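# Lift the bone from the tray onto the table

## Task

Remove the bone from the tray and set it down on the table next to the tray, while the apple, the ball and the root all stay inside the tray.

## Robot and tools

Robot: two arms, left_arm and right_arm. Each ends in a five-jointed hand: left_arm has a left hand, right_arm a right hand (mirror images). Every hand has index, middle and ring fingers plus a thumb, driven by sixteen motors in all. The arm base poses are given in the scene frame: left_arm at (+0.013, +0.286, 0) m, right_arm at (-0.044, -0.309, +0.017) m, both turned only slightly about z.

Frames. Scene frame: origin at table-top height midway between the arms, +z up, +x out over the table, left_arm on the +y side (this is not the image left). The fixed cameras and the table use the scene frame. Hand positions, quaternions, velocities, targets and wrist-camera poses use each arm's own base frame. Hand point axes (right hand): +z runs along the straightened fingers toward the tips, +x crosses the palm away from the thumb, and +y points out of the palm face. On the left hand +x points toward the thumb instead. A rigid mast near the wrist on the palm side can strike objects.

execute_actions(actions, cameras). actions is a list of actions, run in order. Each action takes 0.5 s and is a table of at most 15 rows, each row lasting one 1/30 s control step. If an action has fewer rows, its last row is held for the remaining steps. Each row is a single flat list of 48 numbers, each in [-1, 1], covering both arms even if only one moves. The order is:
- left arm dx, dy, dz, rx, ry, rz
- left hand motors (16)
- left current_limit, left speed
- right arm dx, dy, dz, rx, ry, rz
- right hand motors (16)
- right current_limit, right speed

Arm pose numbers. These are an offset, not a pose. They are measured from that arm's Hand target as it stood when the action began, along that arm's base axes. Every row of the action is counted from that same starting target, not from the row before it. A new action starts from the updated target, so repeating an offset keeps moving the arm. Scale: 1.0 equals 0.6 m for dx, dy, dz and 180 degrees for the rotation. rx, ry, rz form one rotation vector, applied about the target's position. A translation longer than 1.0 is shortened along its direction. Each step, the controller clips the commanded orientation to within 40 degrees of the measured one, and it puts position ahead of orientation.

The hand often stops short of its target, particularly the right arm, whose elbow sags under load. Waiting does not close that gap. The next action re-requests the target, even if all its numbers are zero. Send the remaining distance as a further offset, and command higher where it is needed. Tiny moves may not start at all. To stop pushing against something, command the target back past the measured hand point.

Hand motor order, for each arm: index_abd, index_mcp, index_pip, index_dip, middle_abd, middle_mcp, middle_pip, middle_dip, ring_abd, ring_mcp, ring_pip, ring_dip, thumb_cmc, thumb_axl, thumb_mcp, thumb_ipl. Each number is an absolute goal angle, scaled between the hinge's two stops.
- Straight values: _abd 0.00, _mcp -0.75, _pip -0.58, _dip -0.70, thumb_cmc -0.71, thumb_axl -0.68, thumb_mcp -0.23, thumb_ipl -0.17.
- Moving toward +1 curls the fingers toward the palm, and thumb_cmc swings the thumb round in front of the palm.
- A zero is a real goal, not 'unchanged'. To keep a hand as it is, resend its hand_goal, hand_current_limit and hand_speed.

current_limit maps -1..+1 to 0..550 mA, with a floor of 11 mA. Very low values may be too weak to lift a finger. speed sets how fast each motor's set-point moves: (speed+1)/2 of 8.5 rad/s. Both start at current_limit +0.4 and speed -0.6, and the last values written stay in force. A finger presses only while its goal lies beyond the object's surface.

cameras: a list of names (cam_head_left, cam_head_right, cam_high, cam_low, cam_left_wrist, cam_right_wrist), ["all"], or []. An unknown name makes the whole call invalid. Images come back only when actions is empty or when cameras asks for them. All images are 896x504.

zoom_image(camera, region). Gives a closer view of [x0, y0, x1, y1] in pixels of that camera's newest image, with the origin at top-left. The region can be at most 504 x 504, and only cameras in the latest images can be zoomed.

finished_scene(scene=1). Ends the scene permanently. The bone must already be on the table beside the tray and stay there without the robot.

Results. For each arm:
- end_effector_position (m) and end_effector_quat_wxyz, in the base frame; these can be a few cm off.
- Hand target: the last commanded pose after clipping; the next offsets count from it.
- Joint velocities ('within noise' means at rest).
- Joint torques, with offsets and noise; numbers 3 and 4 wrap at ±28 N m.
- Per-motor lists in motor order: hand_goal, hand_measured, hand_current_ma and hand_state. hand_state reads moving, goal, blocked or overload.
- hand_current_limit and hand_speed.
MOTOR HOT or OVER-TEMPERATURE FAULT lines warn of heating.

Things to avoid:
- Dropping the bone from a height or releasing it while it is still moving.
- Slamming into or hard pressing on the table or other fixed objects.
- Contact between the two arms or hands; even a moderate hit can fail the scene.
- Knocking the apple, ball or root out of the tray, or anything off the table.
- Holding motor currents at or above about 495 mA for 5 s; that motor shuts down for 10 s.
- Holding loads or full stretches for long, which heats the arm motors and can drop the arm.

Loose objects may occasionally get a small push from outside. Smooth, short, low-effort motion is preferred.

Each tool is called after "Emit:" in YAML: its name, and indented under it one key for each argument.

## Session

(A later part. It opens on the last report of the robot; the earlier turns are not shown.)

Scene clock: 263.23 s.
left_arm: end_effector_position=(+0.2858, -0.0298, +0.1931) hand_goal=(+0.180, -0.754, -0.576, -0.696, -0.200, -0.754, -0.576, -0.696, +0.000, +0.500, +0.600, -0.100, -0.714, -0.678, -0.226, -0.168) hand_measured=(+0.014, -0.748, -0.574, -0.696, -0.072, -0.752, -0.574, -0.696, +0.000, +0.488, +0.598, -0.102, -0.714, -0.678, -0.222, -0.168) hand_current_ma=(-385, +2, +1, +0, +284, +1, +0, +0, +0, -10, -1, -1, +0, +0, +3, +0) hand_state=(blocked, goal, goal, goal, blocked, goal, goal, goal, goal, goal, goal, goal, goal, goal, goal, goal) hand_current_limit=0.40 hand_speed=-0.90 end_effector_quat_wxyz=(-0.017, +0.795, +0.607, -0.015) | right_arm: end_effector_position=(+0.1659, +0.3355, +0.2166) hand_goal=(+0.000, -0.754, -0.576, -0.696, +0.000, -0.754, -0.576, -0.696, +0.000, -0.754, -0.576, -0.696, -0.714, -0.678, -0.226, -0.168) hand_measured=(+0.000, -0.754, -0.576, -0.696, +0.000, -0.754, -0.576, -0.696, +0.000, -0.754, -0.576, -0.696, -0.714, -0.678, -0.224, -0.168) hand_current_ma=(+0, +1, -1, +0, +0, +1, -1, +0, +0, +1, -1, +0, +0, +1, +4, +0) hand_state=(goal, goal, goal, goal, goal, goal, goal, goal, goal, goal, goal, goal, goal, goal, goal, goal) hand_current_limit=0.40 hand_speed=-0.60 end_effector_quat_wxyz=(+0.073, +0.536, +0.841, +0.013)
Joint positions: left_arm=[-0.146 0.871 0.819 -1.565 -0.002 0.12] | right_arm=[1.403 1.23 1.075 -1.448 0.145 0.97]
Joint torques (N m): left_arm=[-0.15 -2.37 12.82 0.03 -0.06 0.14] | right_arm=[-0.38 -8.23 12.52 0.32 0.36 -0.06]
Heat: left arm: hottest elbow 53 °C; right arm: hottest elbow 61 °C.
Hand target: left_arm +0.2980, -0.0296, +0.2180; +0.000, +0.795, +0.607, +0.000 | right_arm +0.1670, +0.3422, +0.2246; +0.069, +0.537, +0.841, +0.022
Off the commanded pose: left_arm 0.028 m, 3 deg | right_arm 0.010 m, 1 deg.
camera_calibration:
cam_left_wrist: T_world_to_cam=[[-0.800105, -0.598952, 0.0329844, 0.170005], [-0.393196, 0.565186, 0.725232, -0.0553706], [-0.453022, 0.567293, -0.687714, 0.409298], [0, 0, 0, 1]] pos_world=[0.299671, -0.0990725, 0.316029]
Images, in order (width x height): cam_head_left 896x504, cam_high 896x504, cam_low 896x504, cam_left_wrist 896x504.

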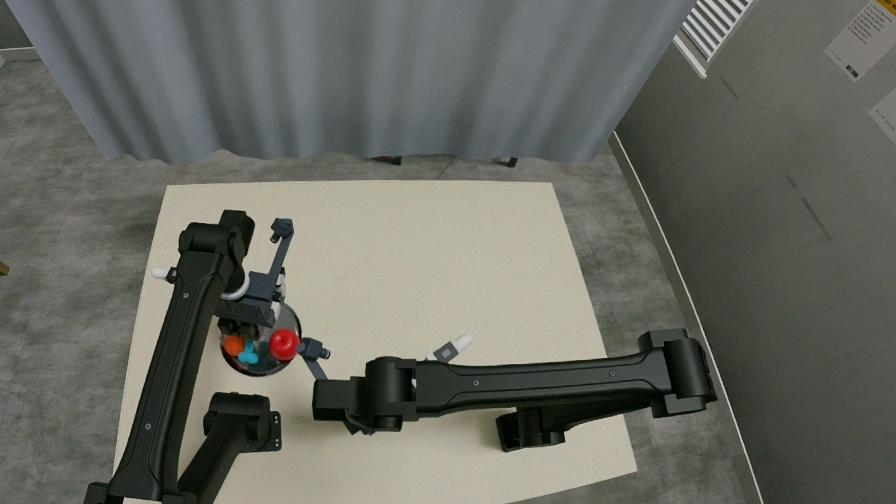

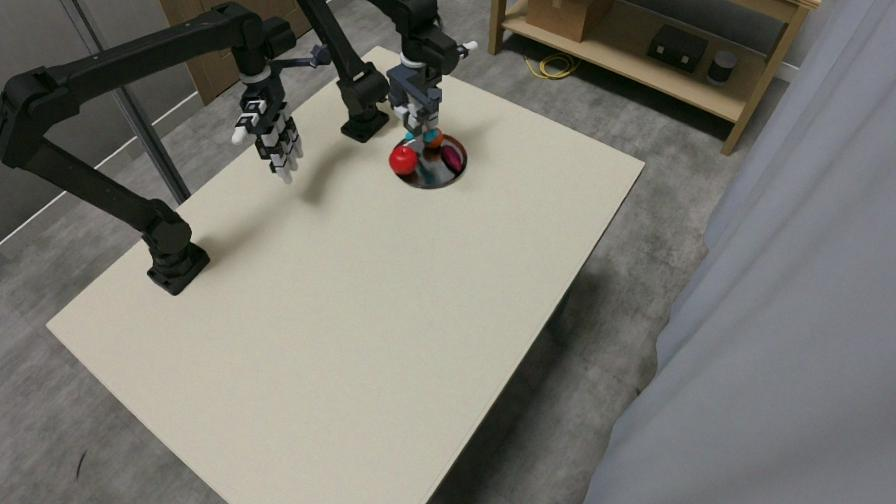

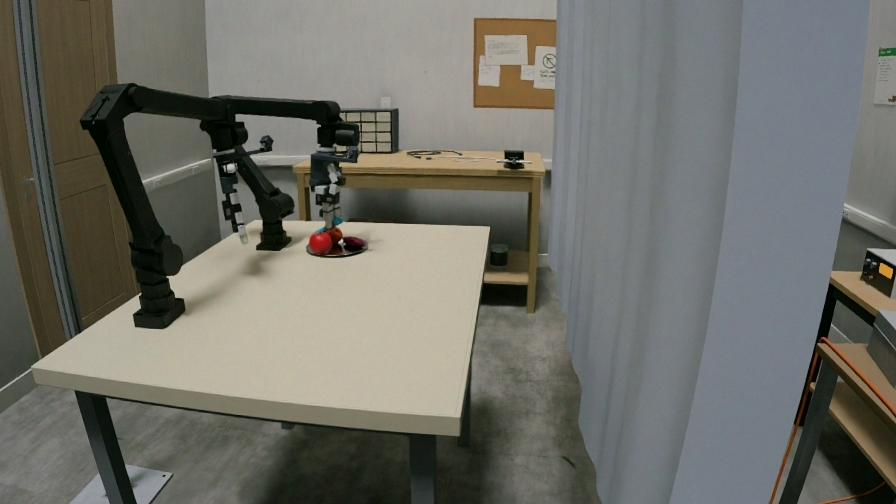

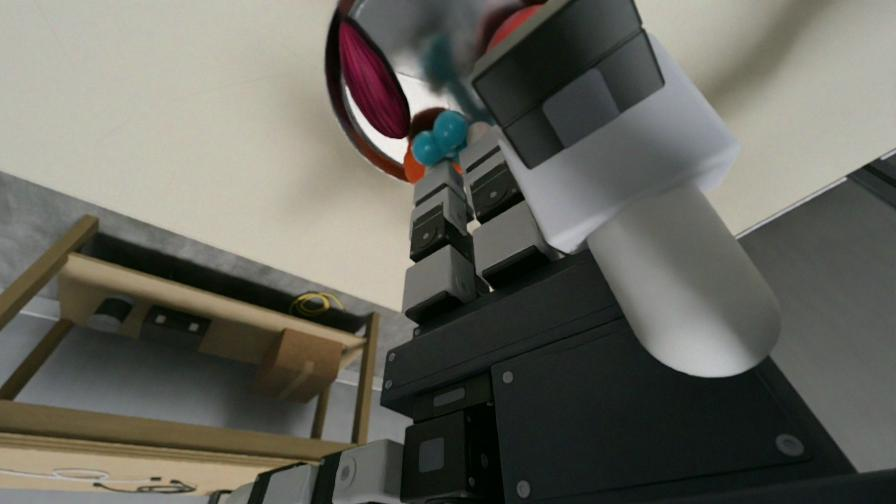

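Emit:
execute_actions:
  actions:
    - [[0.0333,-0.0083,0.0833,0,0,0,0.18,-0.754,-0.576,-0.696,-0.2,-0.754,-0.576,-0.696,0,0.5,0.6,-0.1,-0.714,-0.678,-0.226,-0.168,0.4,-0.9,0,0,0,0,0,0,0,-0.754,-0.576,-0.696,0,-0.754,-0.576,-0.696,0,-0.754,-0.576,-0.696,-0.714,-0.678,-0.226,-0.168,0.4,-0.6]]
    - [[0.1167,-0.025,0,0,0,0,0.18,-0.754,-0.576,-0.696,-0.2,-0.754,-0.576,-0.696,0,0.5,0.6,-0.1,-0.714,-0.678,-0.226,-0.168,0.4,-0.9,0,0,0,0,0,0,0,-0.754,-0.576,-0.696,0,-0.754,-0.576,-0.696,0,-0.754,-0.576,-0.696,-0.714,-0.678,-0.226,-0.168,0.4,-0.6]]
    - [[0.1167,-0.025,0,0,0,0,0.18,-0.754,-0.576,-0.696,-0.2,-0.754,-0.576,-0.696,0,0.5,0.6,-0.1,-0.714,-0.678,-0.226,-0.168,0.4,-0.9,0,0,0,0,0,0,0,-0.754,-0.576,-0.696,0,-0.754,-0.576,-0.696,0,-0.754,-0.576,-0.696,-0.714,-0.678,-0.226,-0.168,0.4,-0.6]]
    - [[0.035,-0.0167,-0.03,0,0,0,0.18,-0.754,-0.576,-0.696,-0.2,-0.754,-0.576,-0.696,0,0.5,0.6,-0.1,-0.714,-0.678,-0.226,-0.168,0.4,-0.9,0,0,0,0,0,0,0,-0.754,-0.576,-0.696,0,-0.754,-0.576,-0.696,0,-0.754,-0.576,-0.696,-0.714,-0.678,-0.226,-0.168,0.4,-0.6]]
  cameras: ["cam_head_left", "cam_high", "cam_low", "cam_left_wrist"]

Emit:
zoom_image:
  camera: "cam_high"
  region: [380, 80, 540, 240]

Emit:
zoom_image:
  camera: "cam_low"
  region: [290, 180, 430, 280]

Scene clock: 273.67 s.
left_arm: end_effector_position=(+0.4586, -0.0682, +0.2287) hand_goal=(+0.180, -0.754, -0.576, -0.696, -0.200, -0.754, -0.576, -0.696, +0.000, +0.500, +0.600, -0.100, -0.714, -0.678, -0.226, -0.168) hand_measured=(+0.014, -0.748, -0.574, -0.696, -0.074, -0.754, -0.576, -0.696, +0.000, +0.488, +0.598, -0.102, -0.714, -0.678, -0.222, -0.168) hand_current_ma=(-385, +3, +1, +0, +283, +0, +0, +0, +0, -10, -1, -1, +0, +0, +3, +0) hand_state=(blocked, goal, goal, goal, blocked, goal, goal, goal, goal, goal, goal, goal, goal, goal, goal, goal) hand_current_limit=0.40 hand_speed=-0.90 end_effector_quat_wxyz=(-0.020, +0.795, +0.606, -0.018) | right_arm: end_effector_position=(+0.1659, +0.3355, +0.2166) hand_goal=(+0.000, -0.754, -0.576, -0.696, +0.000, -0.754, -0.576, -0.696, +0.000, -0.754, -0.576, -0.696, -0.714, -0.678, -0.226, -0.168) hand_measured=(+0.000, -0.754, -0.576, -0.696, +0.000, -0.754, -0.576, -0.696, +0.000, -0.754, -0.576, -0.696, -0.714, -0.678, -0.224, -0.168) hand_current_ma=(+0, +1, -1, +0, +0, +1, -1, +0, +0, +1, -1, +0, +0, +1, +4, +0) hand_state=(goal, goal, goal, goal, goal, goal, goal, goal, goal, goal, goal, goal, goal, goal, goal, goal) hand_current_limit=0.40 hand_speed=-0.60 end_effector_quat_wxyz=(+0.073, +0.536, +0.841, +0.013)
Joint positions: left_arm=[-0.179 1.362 1.271 -1.533 -0.001 0.09] | right_arm=[1.403 1.23 1.075 -1.448 0.145 0.97]
Joint torques (N m): left_arm=[-1.32 -9.23 13.11 0.68 -0.05 -0.08] | right_arm=[-0.38 -8.29 12.52 0.32 0.36 -0.05]
Heat: left arm: hottest elbow 55 °C; right arm: hottest elbow 61 °C.
Hand target: left_arm +0.4789, -0.0746, +0.2500; +0.000, +0.795, +0.607, +0.000 | right_arm +0.1670, +0.3422, +0.2246; +0.069, +0.537, +0.841, +0.022
Off the commanded pose: left_arm 0.030 m, 3 deg | right_arm 0.010 m, 1 deg.
camera_calibration:
cam_left_wrist: T_world_to_cam=[[-0.801386, -0.596927, 0.038209, 0.283617], [-0.386093, 0.565011, 0.729174, 0.00434607], [-0.456852, 0.569598, -0.68326, 0.534811], [0, 0, 0, 1]] pos_world=[0.473294, -0.137784, 0.351409]
Images, in order (width x height): cam_head_left 896x504, cam_high 896x504, cam_low 896x504, cam_left_wrist 896x504.

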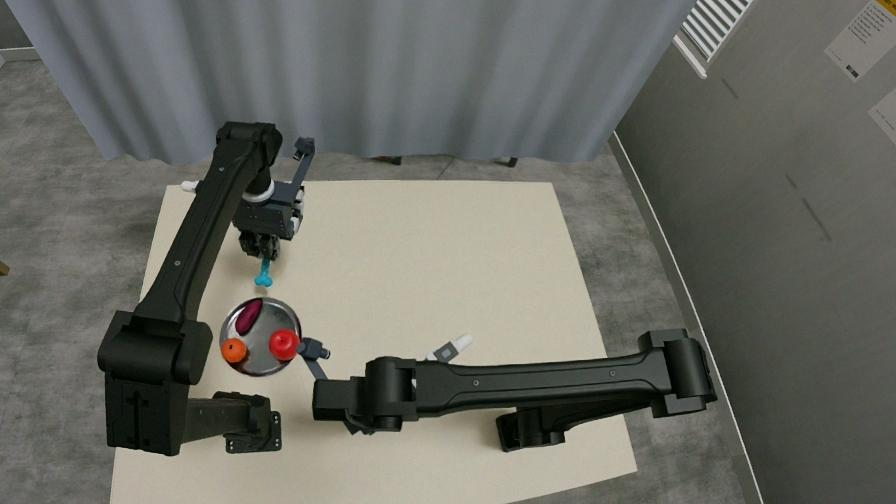

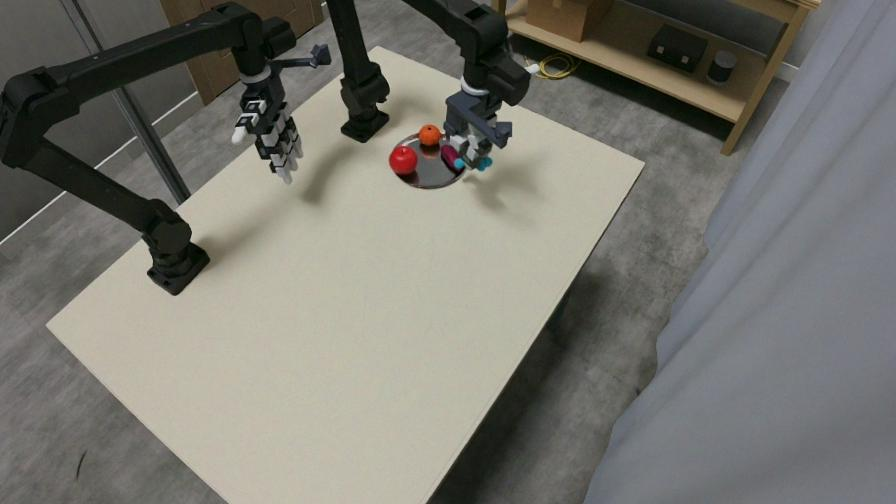

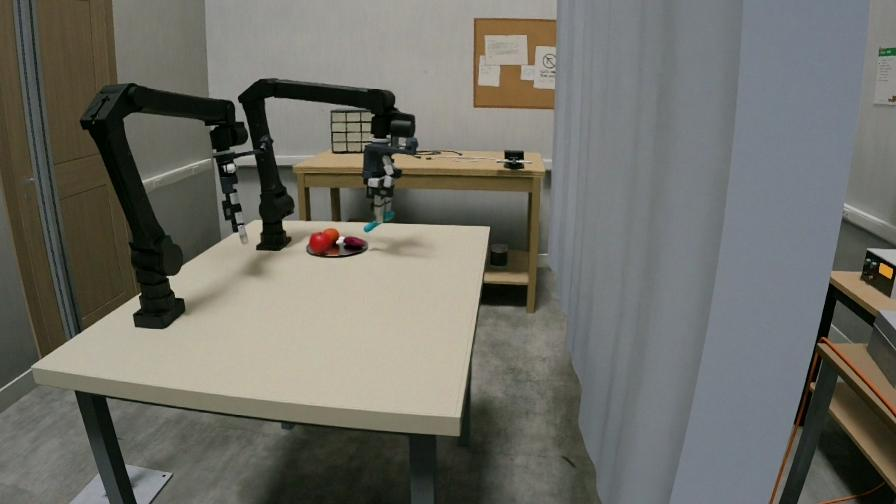

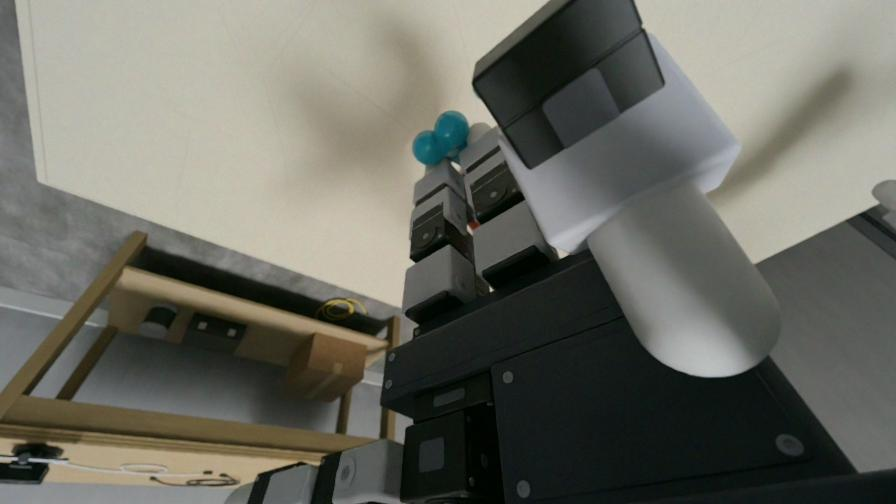

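Scaled by 3.150 from the camera's 896x504 image, which has a finer 1280x720 frame.

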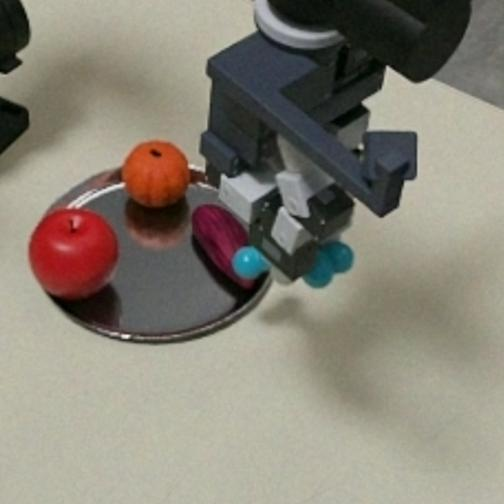

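Scaled by 3.600 from the camera's 896x504 image, which has a finer 1280x720 frame.

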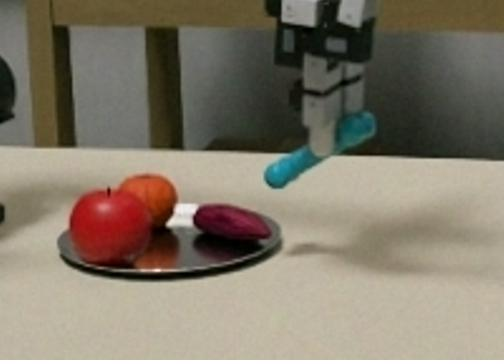

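Emit:
execute_actions:
  actions:
    - [[0.0468,-0.0123,-0.075,0,0,0,0.18,-0.754,-0.576,-0.696,-0.2,-0.754,-0.576,-0.696,0,0.5,0.6,-0.1,-0.714,-0.678,-0.226,-0.168,0.4,-0.9,0,0,0,0,0,0,0,-0.754,-0.576,-0.696,0,-0.754,-0.576,-0.696,0,-0.754,-0.576,-0.696,-0.714,-0.678,-0.226,-0.168,0.4,-0.6]]
    - [[-0.0067,0.0033,-0.06,0,0,0,0.18,-0.754,-0.576,-0.696,-0.2,-0.754,-0.576,-0.696,0,0.5,0.6,-0.1,-0.714,-0.678,-0.226,-0.168,0.4,-0.9,0,0,0,0,0,0,0,-0.754,-0.576,-0.696,0,-0.754,-0.576,-0.696,0,-0.754,-0.576,-0.696,-0.714,-0.678,-0.226,-0.168,0.4,-0.6]]
  cameras: ["cam_head_left", "cam_high", "cam_low"]

Emit:
zoom_image:
  camera: "cam_high"
  region: [380, 100, 540, 260]

Emit:
zoom_image:
  camera: "cam_low"
  region: [290, 180, 430, 280]

Scene clock: 282.90 s.
left_arm: end_effector_position=(+0.5042, -0.0775, +0.1835) hand_goal=(+0.180, -0.754, -0.576, -0.696, -0.200, -0.754, -0.576, -0.696, +0.000, +0.500, +0.600, -0.100, -0.714, -0.678, -0.226, -0.168) hand_measured=(+0.014, -0.750, -0.574, -0.696, -0.074, -0.754, -0.576, -0.696, +0.000, +0.488, +0.598, -0.102, -0.714, -0.678, -0.222, -0.168) hand_current_ma=(-385, +2, +1, +0, +283, +0, +0, +0, +0, -10, -1, -1, +0, +0, +3, +0) hand_state=(blocked, goal, goal, goal, blocked, goal, goal, goal, goal, goal, goal, goal, goal, goal, goal, goal) hand_current_limit=0.40 hand_speed=-0.90 end_effector_quat_wxyz=(+0.008, +0.795, +0.607, +0.007) | right_arm: end_effector_position=(+0.1659, +0.3355, +0.2166) hand_goal=(+0.000, -0.754, -0.576, -0.696, +0.000, -0.754, -0.576, -0.696, +0.000, -0.754, -0.576, -0.696, -0.714, -0.678, -0.226, -0.168) hand_measured=(+0.000, -0.754, -0.576, -0.696, +0.000, -0.754, -0.576, -0.696, +0.000, -0.754, -0.576, -0.696, -0.714, -0.678, -0.224, -0.168) hand_current_ma=(+0, +1, -1, +0, +0, +1, -1, +0, +0, +1, -1, +0, +0, +1, +4, +0) hand_state=(goal, goal, goal, goal, goal, goal, goal, goal, goal, goal, goal, goal, goal, goal, goal, goal) hand_current_limit=0.40 hand_speed=-0.60 end_effector_quat_wxyz=(+0.073, +0.536, +0.841, +0.013)
Joint positions: left_arm=[-0.182 1.456 1.23 -1.324 -0.001 0.085] | right_arm=[1.403 1.23 1.075 -1.448 0.145 0.97]
Joint torques (N m): left_arm=[-1.32 -10.29 7.8 0.96 -0.07 -0.04] | right_arm=[-0.44 -8.23 12.52 0.32 0.36 -0.06]
Heat: left arm: hottest elbow 60 °C; right arm: hottest elbow 61 °C.
Hand target: left_arm +0.5031, -0.0801, +0.1691; +0.000, +0.795, +0.607, +0.000 | right_arm +0.1670, +0.3422, +0.2246; +0.069, +0.537, +0.841, +0.022
Off the commanded pose: left_arm 0.015 m, 1 deg | right_arm 0.010 m, 1 deg.
Images, in order (width x height): cam_head_left 896x504, cam_high 896x504, cam_low 896x504.

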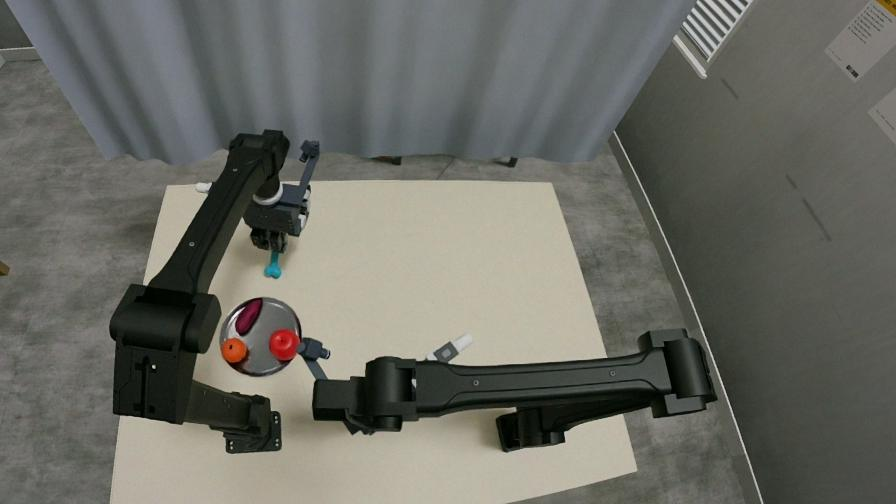

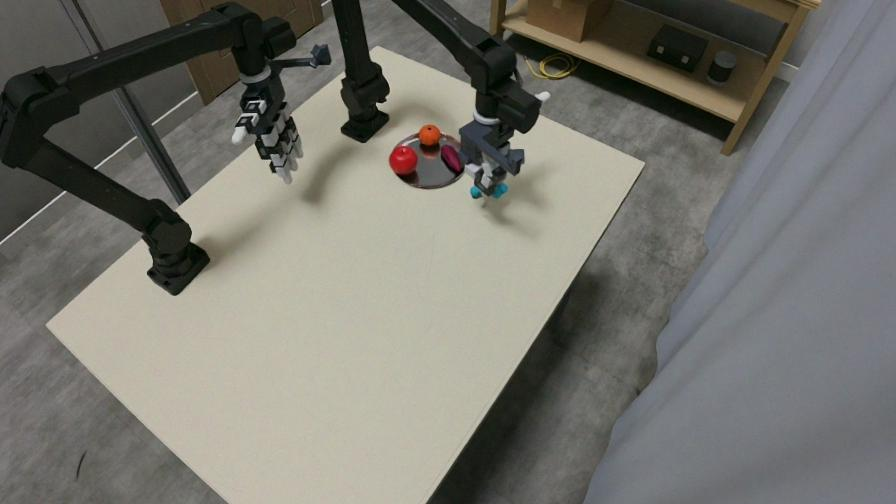

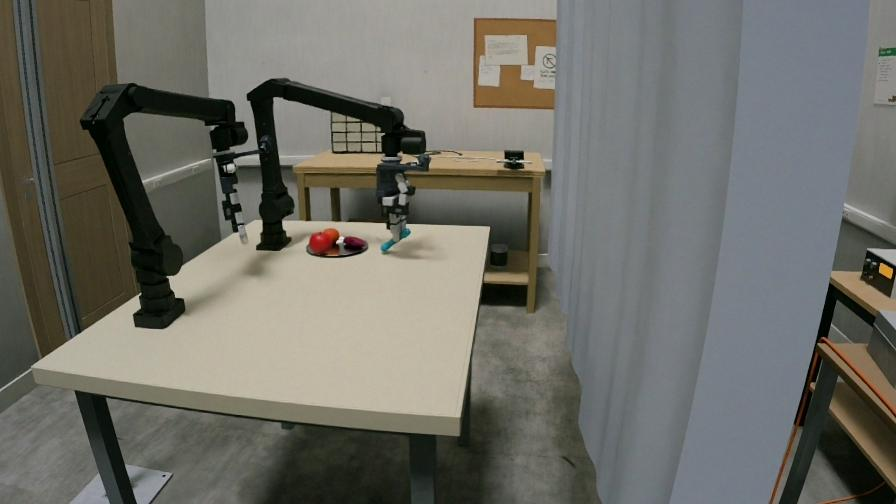

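Scaled by 3.150 from the camera's 896x504 image, which has a finer 1280x720 frame.

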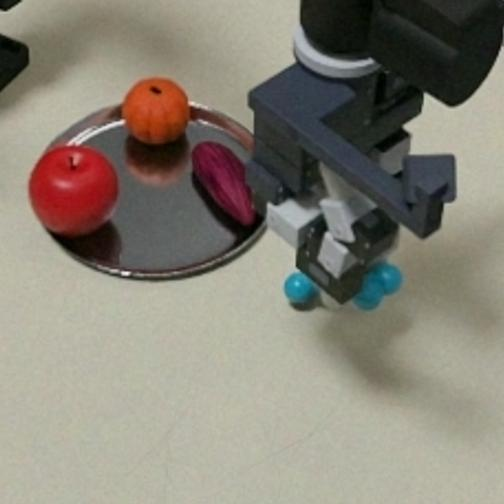

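Scaled by 3.600 from the camera's 896x504 image, which has a finer 1280x720 frame.

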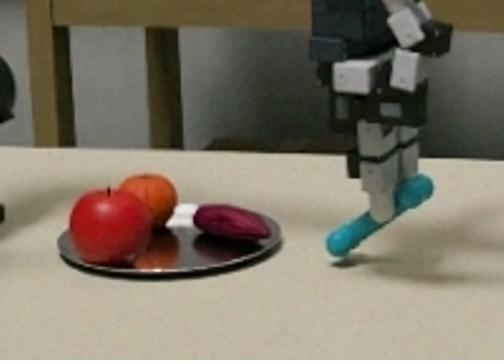

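Emit:
execute_actions:
  actions:
    - [[0.0067,0,-0.04,0,0,0,0.18,-0.754,-0.576,-0.696,-0.2,-0.754,-0.576,-0.696,0,0.5,0.6,-0.1,-0.714,-0.678,-0.226,-0.168,0.4,-0.9,0,0,0,0,0,0,0,-0.754,-0.576,-0.696,0,-0.754,-0.576,-0.696,0,-0.754,-0.576,-0.696,-0.714,-0.678,-0.226,-0.168,0.4,-0.6]]
    - [[0.0067,0,-0.0333,0,0,0,0.18,-0.754,-0.576,-0.696,-0.2,-0.754,-0.576,-0.696,0,0.5,0.6,-0.1,-0.714,-0.678,-0.226,-0.168,0.4,-0.9,0,0,0,0,0,0,0,-0.754,-0.576,-0.696,0,-0.754,-0.576,-0.696,0,-0.754,-0.576,-0.696,-0.714,-0.678,-0.226,-0.168,0.4,-0.6]]
  cameras: ["cam_high", "cam_low"]

Emit:
zoom_image:
  camera: "cam_low"
  region: [320, 180, 440, 270]

Emit:
zoom_image:
  camera: "cam_high"
  region: [440, 130, 540, 230]

Scene clock: 287.70 s.
left_arm: end_effector_position=(+0.5188, -0.0802, +0.1490) hand_goal=(+0.180, -0.754, -0.576, -0.696, -0.200, -0.754, -0.576, -0.696, +0.000, +0.500, +0.600, -0.100, -0.714, -0.678, -0.226, -0.168) hand_measured=(+0.014, -0.738, -0.568, -0.694, -0.074, -0.740, -0.570, -0.694, +0.000, +0.488, +0.598, -0.102, -0.714, -0.678, -0.222, -0.168) hand_current_ma=(-385, +13, +4, +1, +279, +11, +2, +0, +0, -10, -1, -1, +0, +0, +3, +0) hand_state=(blocked, goal, goal, goal, blocked, goal, goal, goal, goal, goal, goal, goal, goal, goal, goal, goal) hand_current_limit=0.40 hand_speed=-0.90 end_effector_quat_wxyz=(+0.018, +0.795, +0.607, +0.017) | right_arm: end_effector_position=(+0.1659, +0.3355, +0.2166) hand_goal=(+0.000, -0.754, -0.576, -0.696, +0.000, -0.754, -0.576, -0.696, +0.000, -0.754, -0.576, -0.696, -0.714, -0.678, -0.226, -0.168) hand_measured=(+0.000, -0.754, -0.576, -0.696, +0.000, -0.754, -0.576, -0.696, +0.000, -0.754, -0.576, -0.696, -0.714, -0.678, -0.224, -0.168) hand_current_ma=(+0, +1, -1, +0, +0, +1, -1, +0, +0, +1, -1, +0, +0, +1, +4, +0) hand_state=(goal, goal, goal, goal, goal, goal, goal, goal, goal, goal, goal, goal, goal, goal, goal, goal) hand_current_limit=0.40 hand_speed=-0.60 end_effector_quat_wxyz=(+0.073, +0.536, +0.841, +0.013)
Joint positions: left_arm=[-0.182 1.502 1.18 -1.199 -0.001 0.085] | right_arm=[1.403 1.23 1.075 -1.448 0.145 0.97]
Joint torques (N m): left_arm=[-1.03 -10.34 7.01 0.54 -0.08 0] | right_arm=[-0.38 -8.23 12.52 0.32 0.36 -0.05]
Heat: left arm: hottest elbow 58 °C; right arm: hottest elbow 61 °C.
Hand target: left_arm +0.5111, -0.0801, +0.1251; +0.000, +0.795, +0.607, +0.000 | right_arm +0.1670, +0.3422, +0.2246; +0.069, +0.537, +0.841, +0.022
Off the commanded pose: left_arm 0.025 m, 3 deg | right_arm 0.010 m, 1 deg.
Images, in order (width x height): cam_high 896x504, cam_low 896x504.

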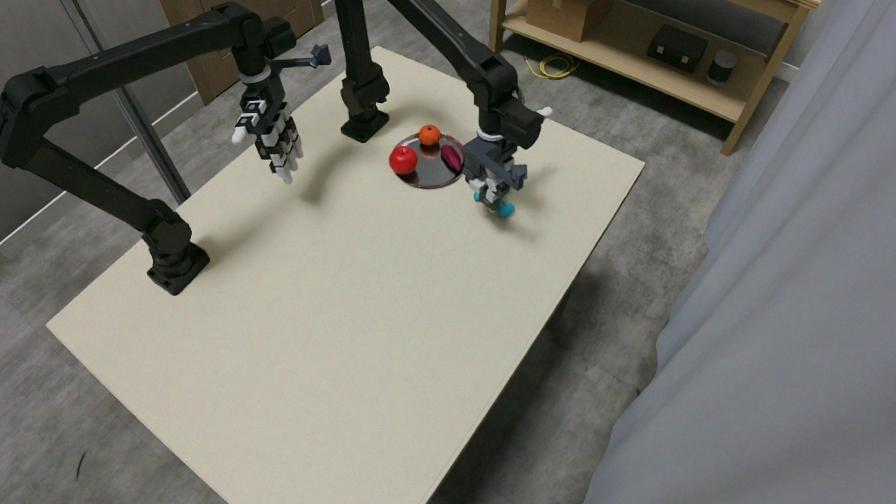

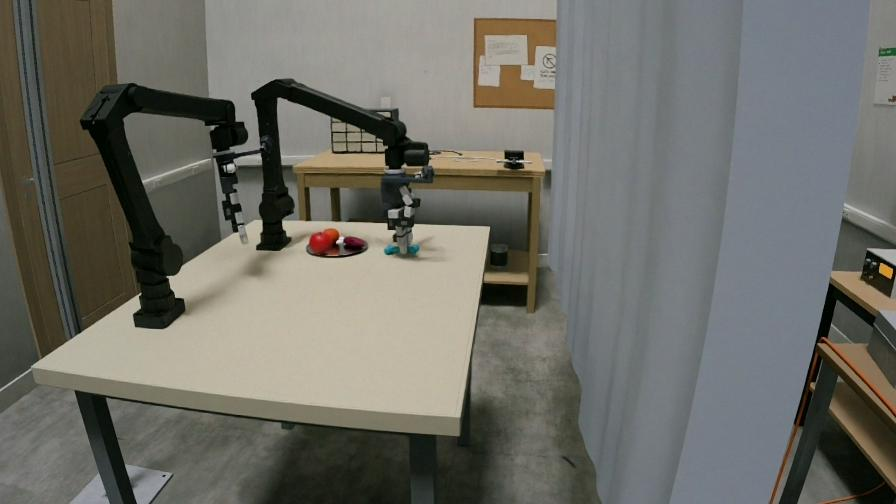

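Scaled by 4.200 from the camera's 896x504 image, which has a finer 1280x720 frame.

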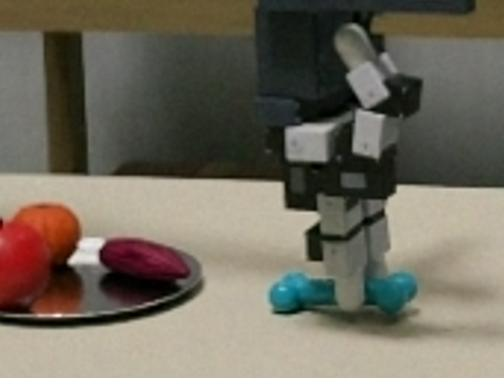

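Scaled by 5.040 from the camera's 896x504 image, which has a finer 1280x720 frame.

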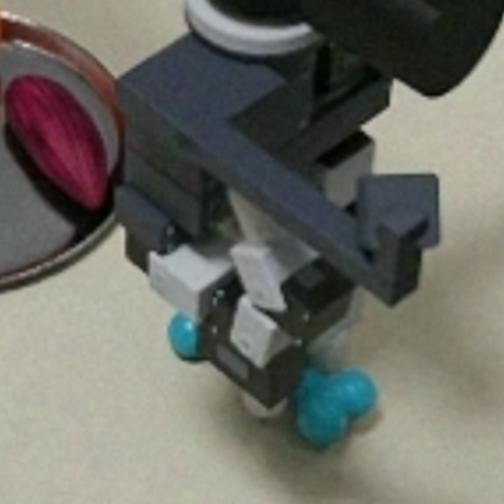

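Emit:
execute_actions:
  actions:
    - [[0,0,0,0,0,0,-0.1,-0.754,-0.576,-0.696,0.03,-0.754,-0.576,-0.696,0,0.5,0.6,-0.1,-0.714,-0.678,-0.226,-0.168,0.4,-0.9,0,0,0,0,0,0,0,-0.754,-0.576,-0.696,0,-0.754,-0.576,-0.696,0,-0.754,-0.576,-0.696,-0.714,-0.678,-0.226,-0.168,0.4,-0.6]]
  cameras: ["cam_high", "cam_low", "cam_left_wrist"]

Emit:
zoom_image:
  camera: "cam_low"
  region: [320, 180, 440, 270]

Emit:
zoom_image:
  camera: "cam_left_wrist"
  region: [370, 0, 570, 180]

Scene clock: 291.50 s.
left_arm: end_effector_position=(+0.5166, -0.0798, +0.1458) hand_goal=(-0.100, -0.754, -0.576, -0.696, +0.030, -0.754, -0.576, -0.696, +0.000, +0.500, +0.600, -0.100, -0.714, -0.678, -0.226, -0.168) hand_measured=(-0.096, -0.750, -0.572, -0.694, +0.026, -0.748, -0.574, -0.694, +0.000, +0.488, +0.598, -0.102, -0.714, -0.678, -0.222, -0.168) hand_current_ma=(+1, +2, +1, +1, -1, +2, +1, +0, +0, -10, -1, -1, +0, +0, +3, +0) hand_state=(goal, goal, goal, goal, goal, goal, goal, goal, goal, goal, goal, goal, goal, goal, goal, goal) hand_current_limit=0.40 hand_speed=-0.90 end_effector_quat_wxyz=(+0.016, +0.795, +0.607, +0.015) | right_arm: end_effector_position=(+0.1659, +0.3355, +0.2166) hand_goal=(+0.000, -0.754, -0.576, -0.696, +0.000, -0.754, -0.576, -0.696, +0.000, -0.754, -0.576, -0.696, -0.714, -0.678, -0.226, -0.168) hand_measured=(+0.000, -0.754, -0.576, -0.696, +0.000, -0.754, -0.576, -0.696, +0.000, -0.754, -0.576, -0.696, -0.714, -0.678, -0.224, -0.168) hand_current_ma=(+0, +1, -1, +0, +0, +1, -1, +0, +0, +1, -1, +0, +0, +1, +4, +0) hand_state=(goal, goal, goal, goal, goal, goal, goal, goal, goal, goal, goal, goal, goal, goal, goal, goal) hand_current_limit=0.40 hand_speed=-0.60 end_effector_quat_wxyz=(+0.073, +0.536, +0.841, +0.013)
Joint positions: left_arm=[-0.182 1.503 1.174 -1.199 -0.001 0.085] | right_arm=[1.403 1.23 1.075 -1.448 0.145 0.97]
Joint torques (N m): left_arm=[-0.97 -10.17 7.39 0.51 -0.08 -0.01] | right_arm=[-0.38 -8.23 12.52 0.32 0.36 -0.06]
Heat: left arm: hottest elbow 58 °C; right arm: hottest elbow 62 °C.
Hand target: left_arm +0.5111, -0.0801, +0.1249; +0.000, +0.795, +0.607, +0.000 | right_arm +0.1670, +0.3422, +0.2246; +0.069, +0.537, +0.841, +0.022
Off the commanded pose: left_arm 0.021 m, 2 deg | right_arm 0.010 m, 1 deg.
camera_calibration:
cam_left_wrist: T_world_to_cam=[[-0.80052, -0.5987, -0.026952, 0.335247], [-0.453776, 0.576139, 0.679817, 0.136772], [-0.391478, 0.556437, -0.732887, 0.483673], [0, 0, 0, 1]] pos_world=[0.519783, -0.147222, 0.270533]
Images, in order (width x height): cam_high 896x504, cam_low 896x504, cam_left_wrist 896x504.

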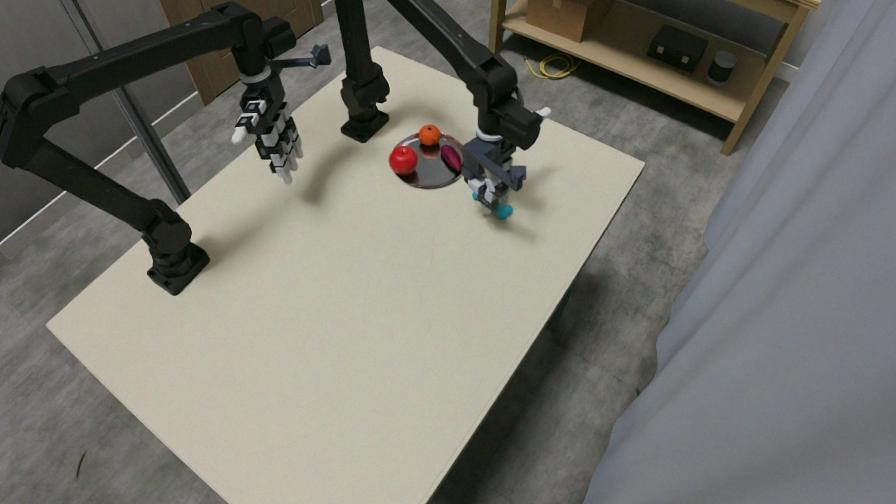

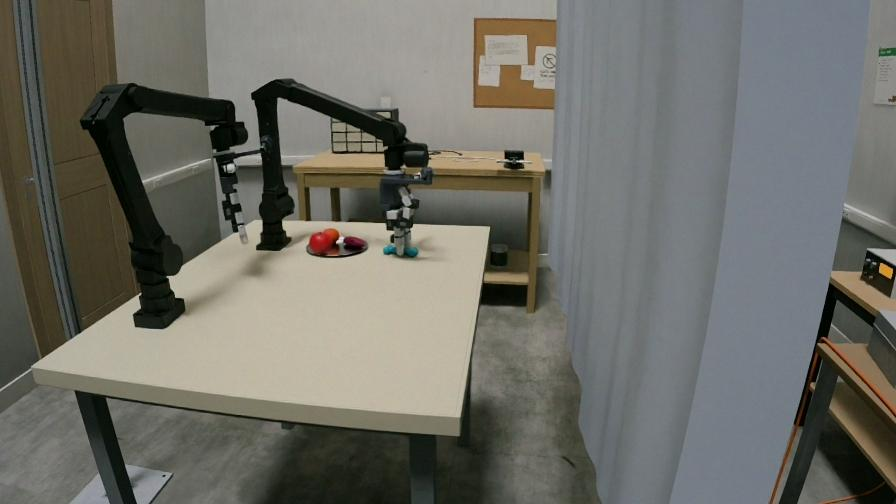

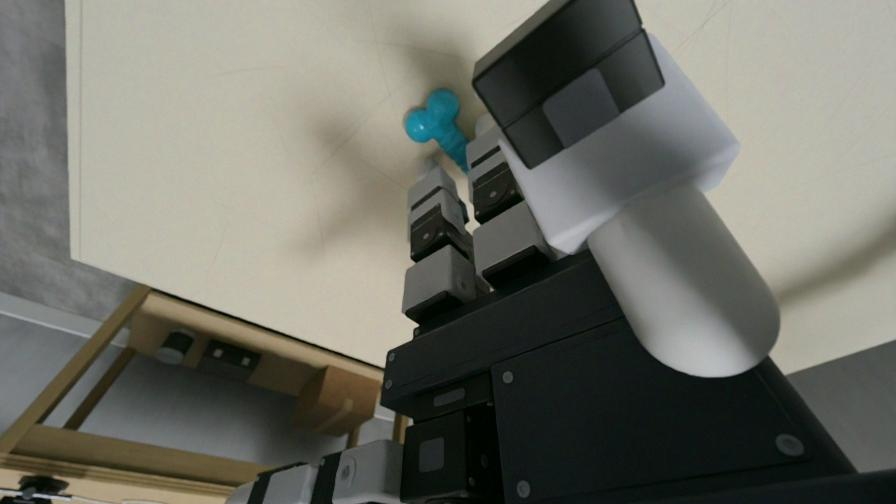

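Scaled by 4.200 from the camera's 896x504 image, which has a finer 1280x720 frame.

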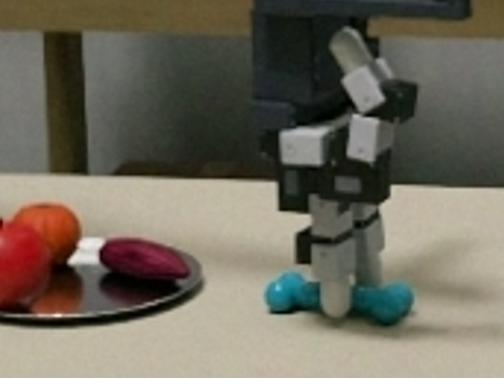

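Scaled by 2.520 from the camera's 896x504 image, which has a finer 1280x720 frame.

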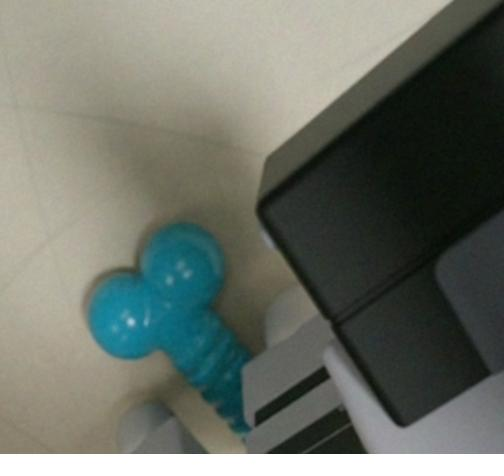

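Emit:
execute_actions:
  actions:
    - [[0.0083,0,0.07,0,-0.0083,0,-0.1,-0.754,-0.576,-0.696,0.1,-0.754,-0.576,-0.696,0,0.5,0.6,-0.1,-0.714,-0.678,-0.226,-0.168,0.4,-0.6,0,0,0,0,0,0,0,-0.754,-0.576,-0.696,0,-0.754,-0.576,-0.696,0,-0.754,-0.576,-0.696,-0.714,-0.678,-0.226,-0.168,0.4,-0.6]]
    - [[0,0,0.1333,0,0,0,-0.1,-0.754,-0.576,-0.696,0.1,-0.754,-0.576,-0.696,0,0.5,0.6,-0.1,-0.714,-0.678,-0.226,-0.168,0.4,-0.6,0,0,0,0,0,0,0,-0.754,-0.576,-0.696,0,-0.754,-0.576,-0.696,0,-0.754,-0.576,-0.696,-0.714,-0.678,-0.226,-0.168,0.4,-0.6]]
  cameras: ["cam_head_left", "cam_high", "cam_low"]

Emit:
zoom_image:
  camera: "cam_low"
  region: [290, 180, 430, 280]

Emit:
zoom_image:
  camera: "cam_high"
  region: [380, 100, 540, 230]

Scene clock: 298.90 s.
left_arm: end_effector_position=(+0.5031, -0.0770, +0.2380) hand_goal=(-0.100, -0.754, -0.576, -0.696, +0.100, -0.754, -0.576, -0.696, +0.000, +0.500, +0.600, -0.100, -0.714, -0.678, -0.226, -0.168) hand_measured=(-0.096, -0.750, -0.574, -0.694, +0.096, -0.750, -0.574, -0.694, +0.000, +0.488, +0.598, -0.102, -0.714, -0.678, -0.222, -0.168) hand_current_ma=(+1, +2, +1, +1, -1, +2, +1, +0, +0, -10, -1, -1, +0, +0, +3, +0) hand_state=(goal, goal, goal, goal, goal, goal, goal, goal, goal, goal, goal, goal, goal, goal, goal, goal) hand_current_limit=0.40 hand_speed=-0.60 end_effector_quat_wxyz=(+0.004, +0.795, +0.607, +0.006) | right_arm: end_effector_position=(+0.1659, +0.3355, +0.2166) hand_goal=(+0.000, -0.754, -0.576, -0.696, +0.000, -0.754, -0.576, -0.696, +0.000, -0.754, -0.576, -0.696, -0.714, -0.678, -0.226, -0.168) hand_measured=(+0.000, -0.754, -0.576, -0.696, +0.000, -0.754, -0.576, -0.696, +0.000, -0.754, -0.576, -0.696, -0.714, -0.678, -0.224, -0.168) hand_current_ma=(+0, +1, -1, +0, +0, +1, -1, +0, +0, +1, -1, +0, +0, +1, +4, +0) hand_state=(goal, goal, goal, goal, goal, goal, goal, goal, goal, goal, goal, goal, goal, goal, goal, goal) hand_current_limit=0.40 hand_speed=-0.60 end_effector_quat_wxyz=(+0.073, +0.536, +0.841, +0.013)
Joint positions: left_arm=[-0.182 1.435 1.355 -1.476 -0.003 0.085] | right_arm=[1.403 1.23 1.075 -1.448 0.145 0.97]
Joint torques (N m): left_arm=[-1.03 -9.76 12.31 0.13 -0.19 0.01] | right_arm=[-0.44 -8.23 12.52 0.32 0.36 -0.05]
Heat: left arm: hottest elbow 57 °C; right arm: hottest elbow 62 °C.
Hand target: left_arm +0.5160, -0.0801, +0.2470; +0.008, +0.795, +0.607, +0.010 | right_arm +0.1670, +0.3422, +0.2246; +0.069, +0.537, +0.841, +0.022
Off the commanded pose: left_arm 0.016 m, 1 deg | right_arm 0.010 m, 1 deg.
Images, in order (width x height): cam_head_left 896x504, cam_high 896x504, cam_low 896x504.

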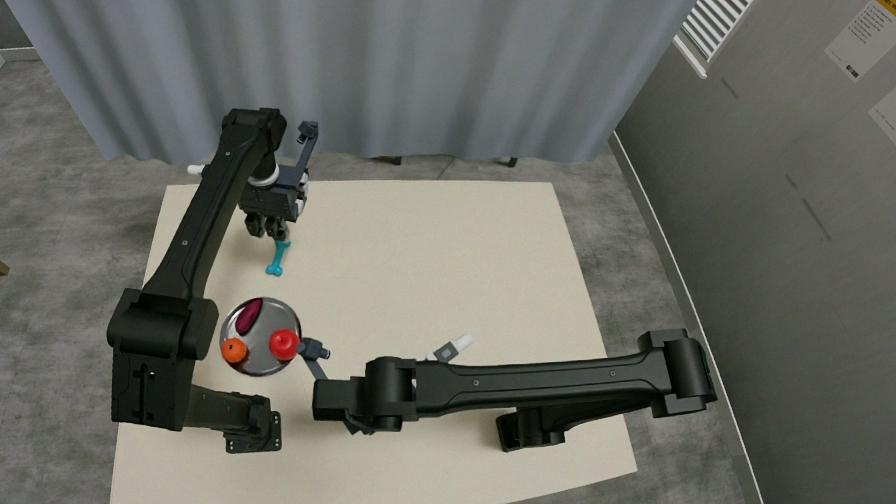

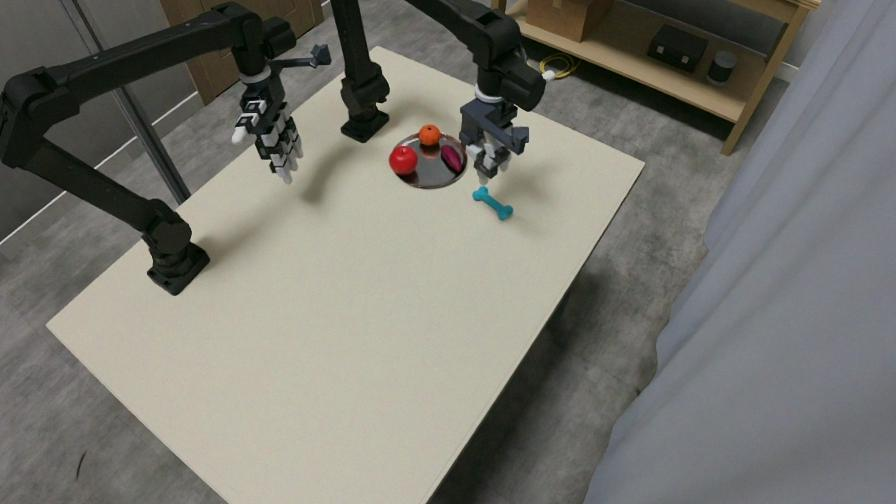

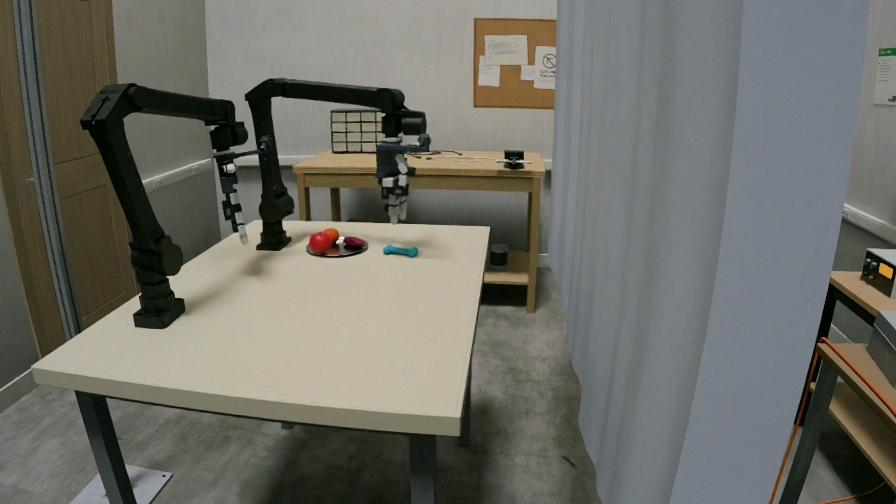

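Scaled by 3.600 from the camera's 896x504 image, which has a finer 1280x720 frame.

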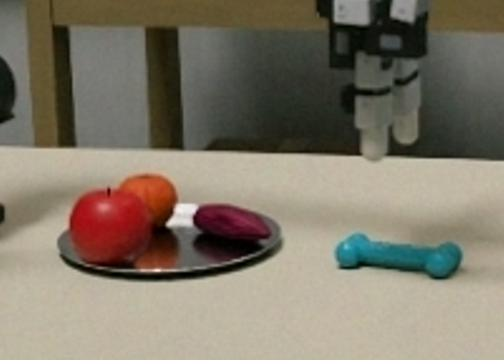

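Scaled by 3.150 from the camera's 896x504 image, which has a finer 1280x720 frame.

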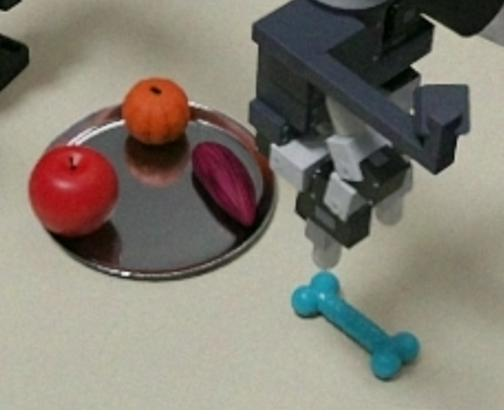

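The bone is lying flat on the table beside the tray. The apple, the ball and the root are still in the tray, and the hand is clear of everything.

Emit:
finished_scene:
  scene: 1

The scene is finished: the task was done.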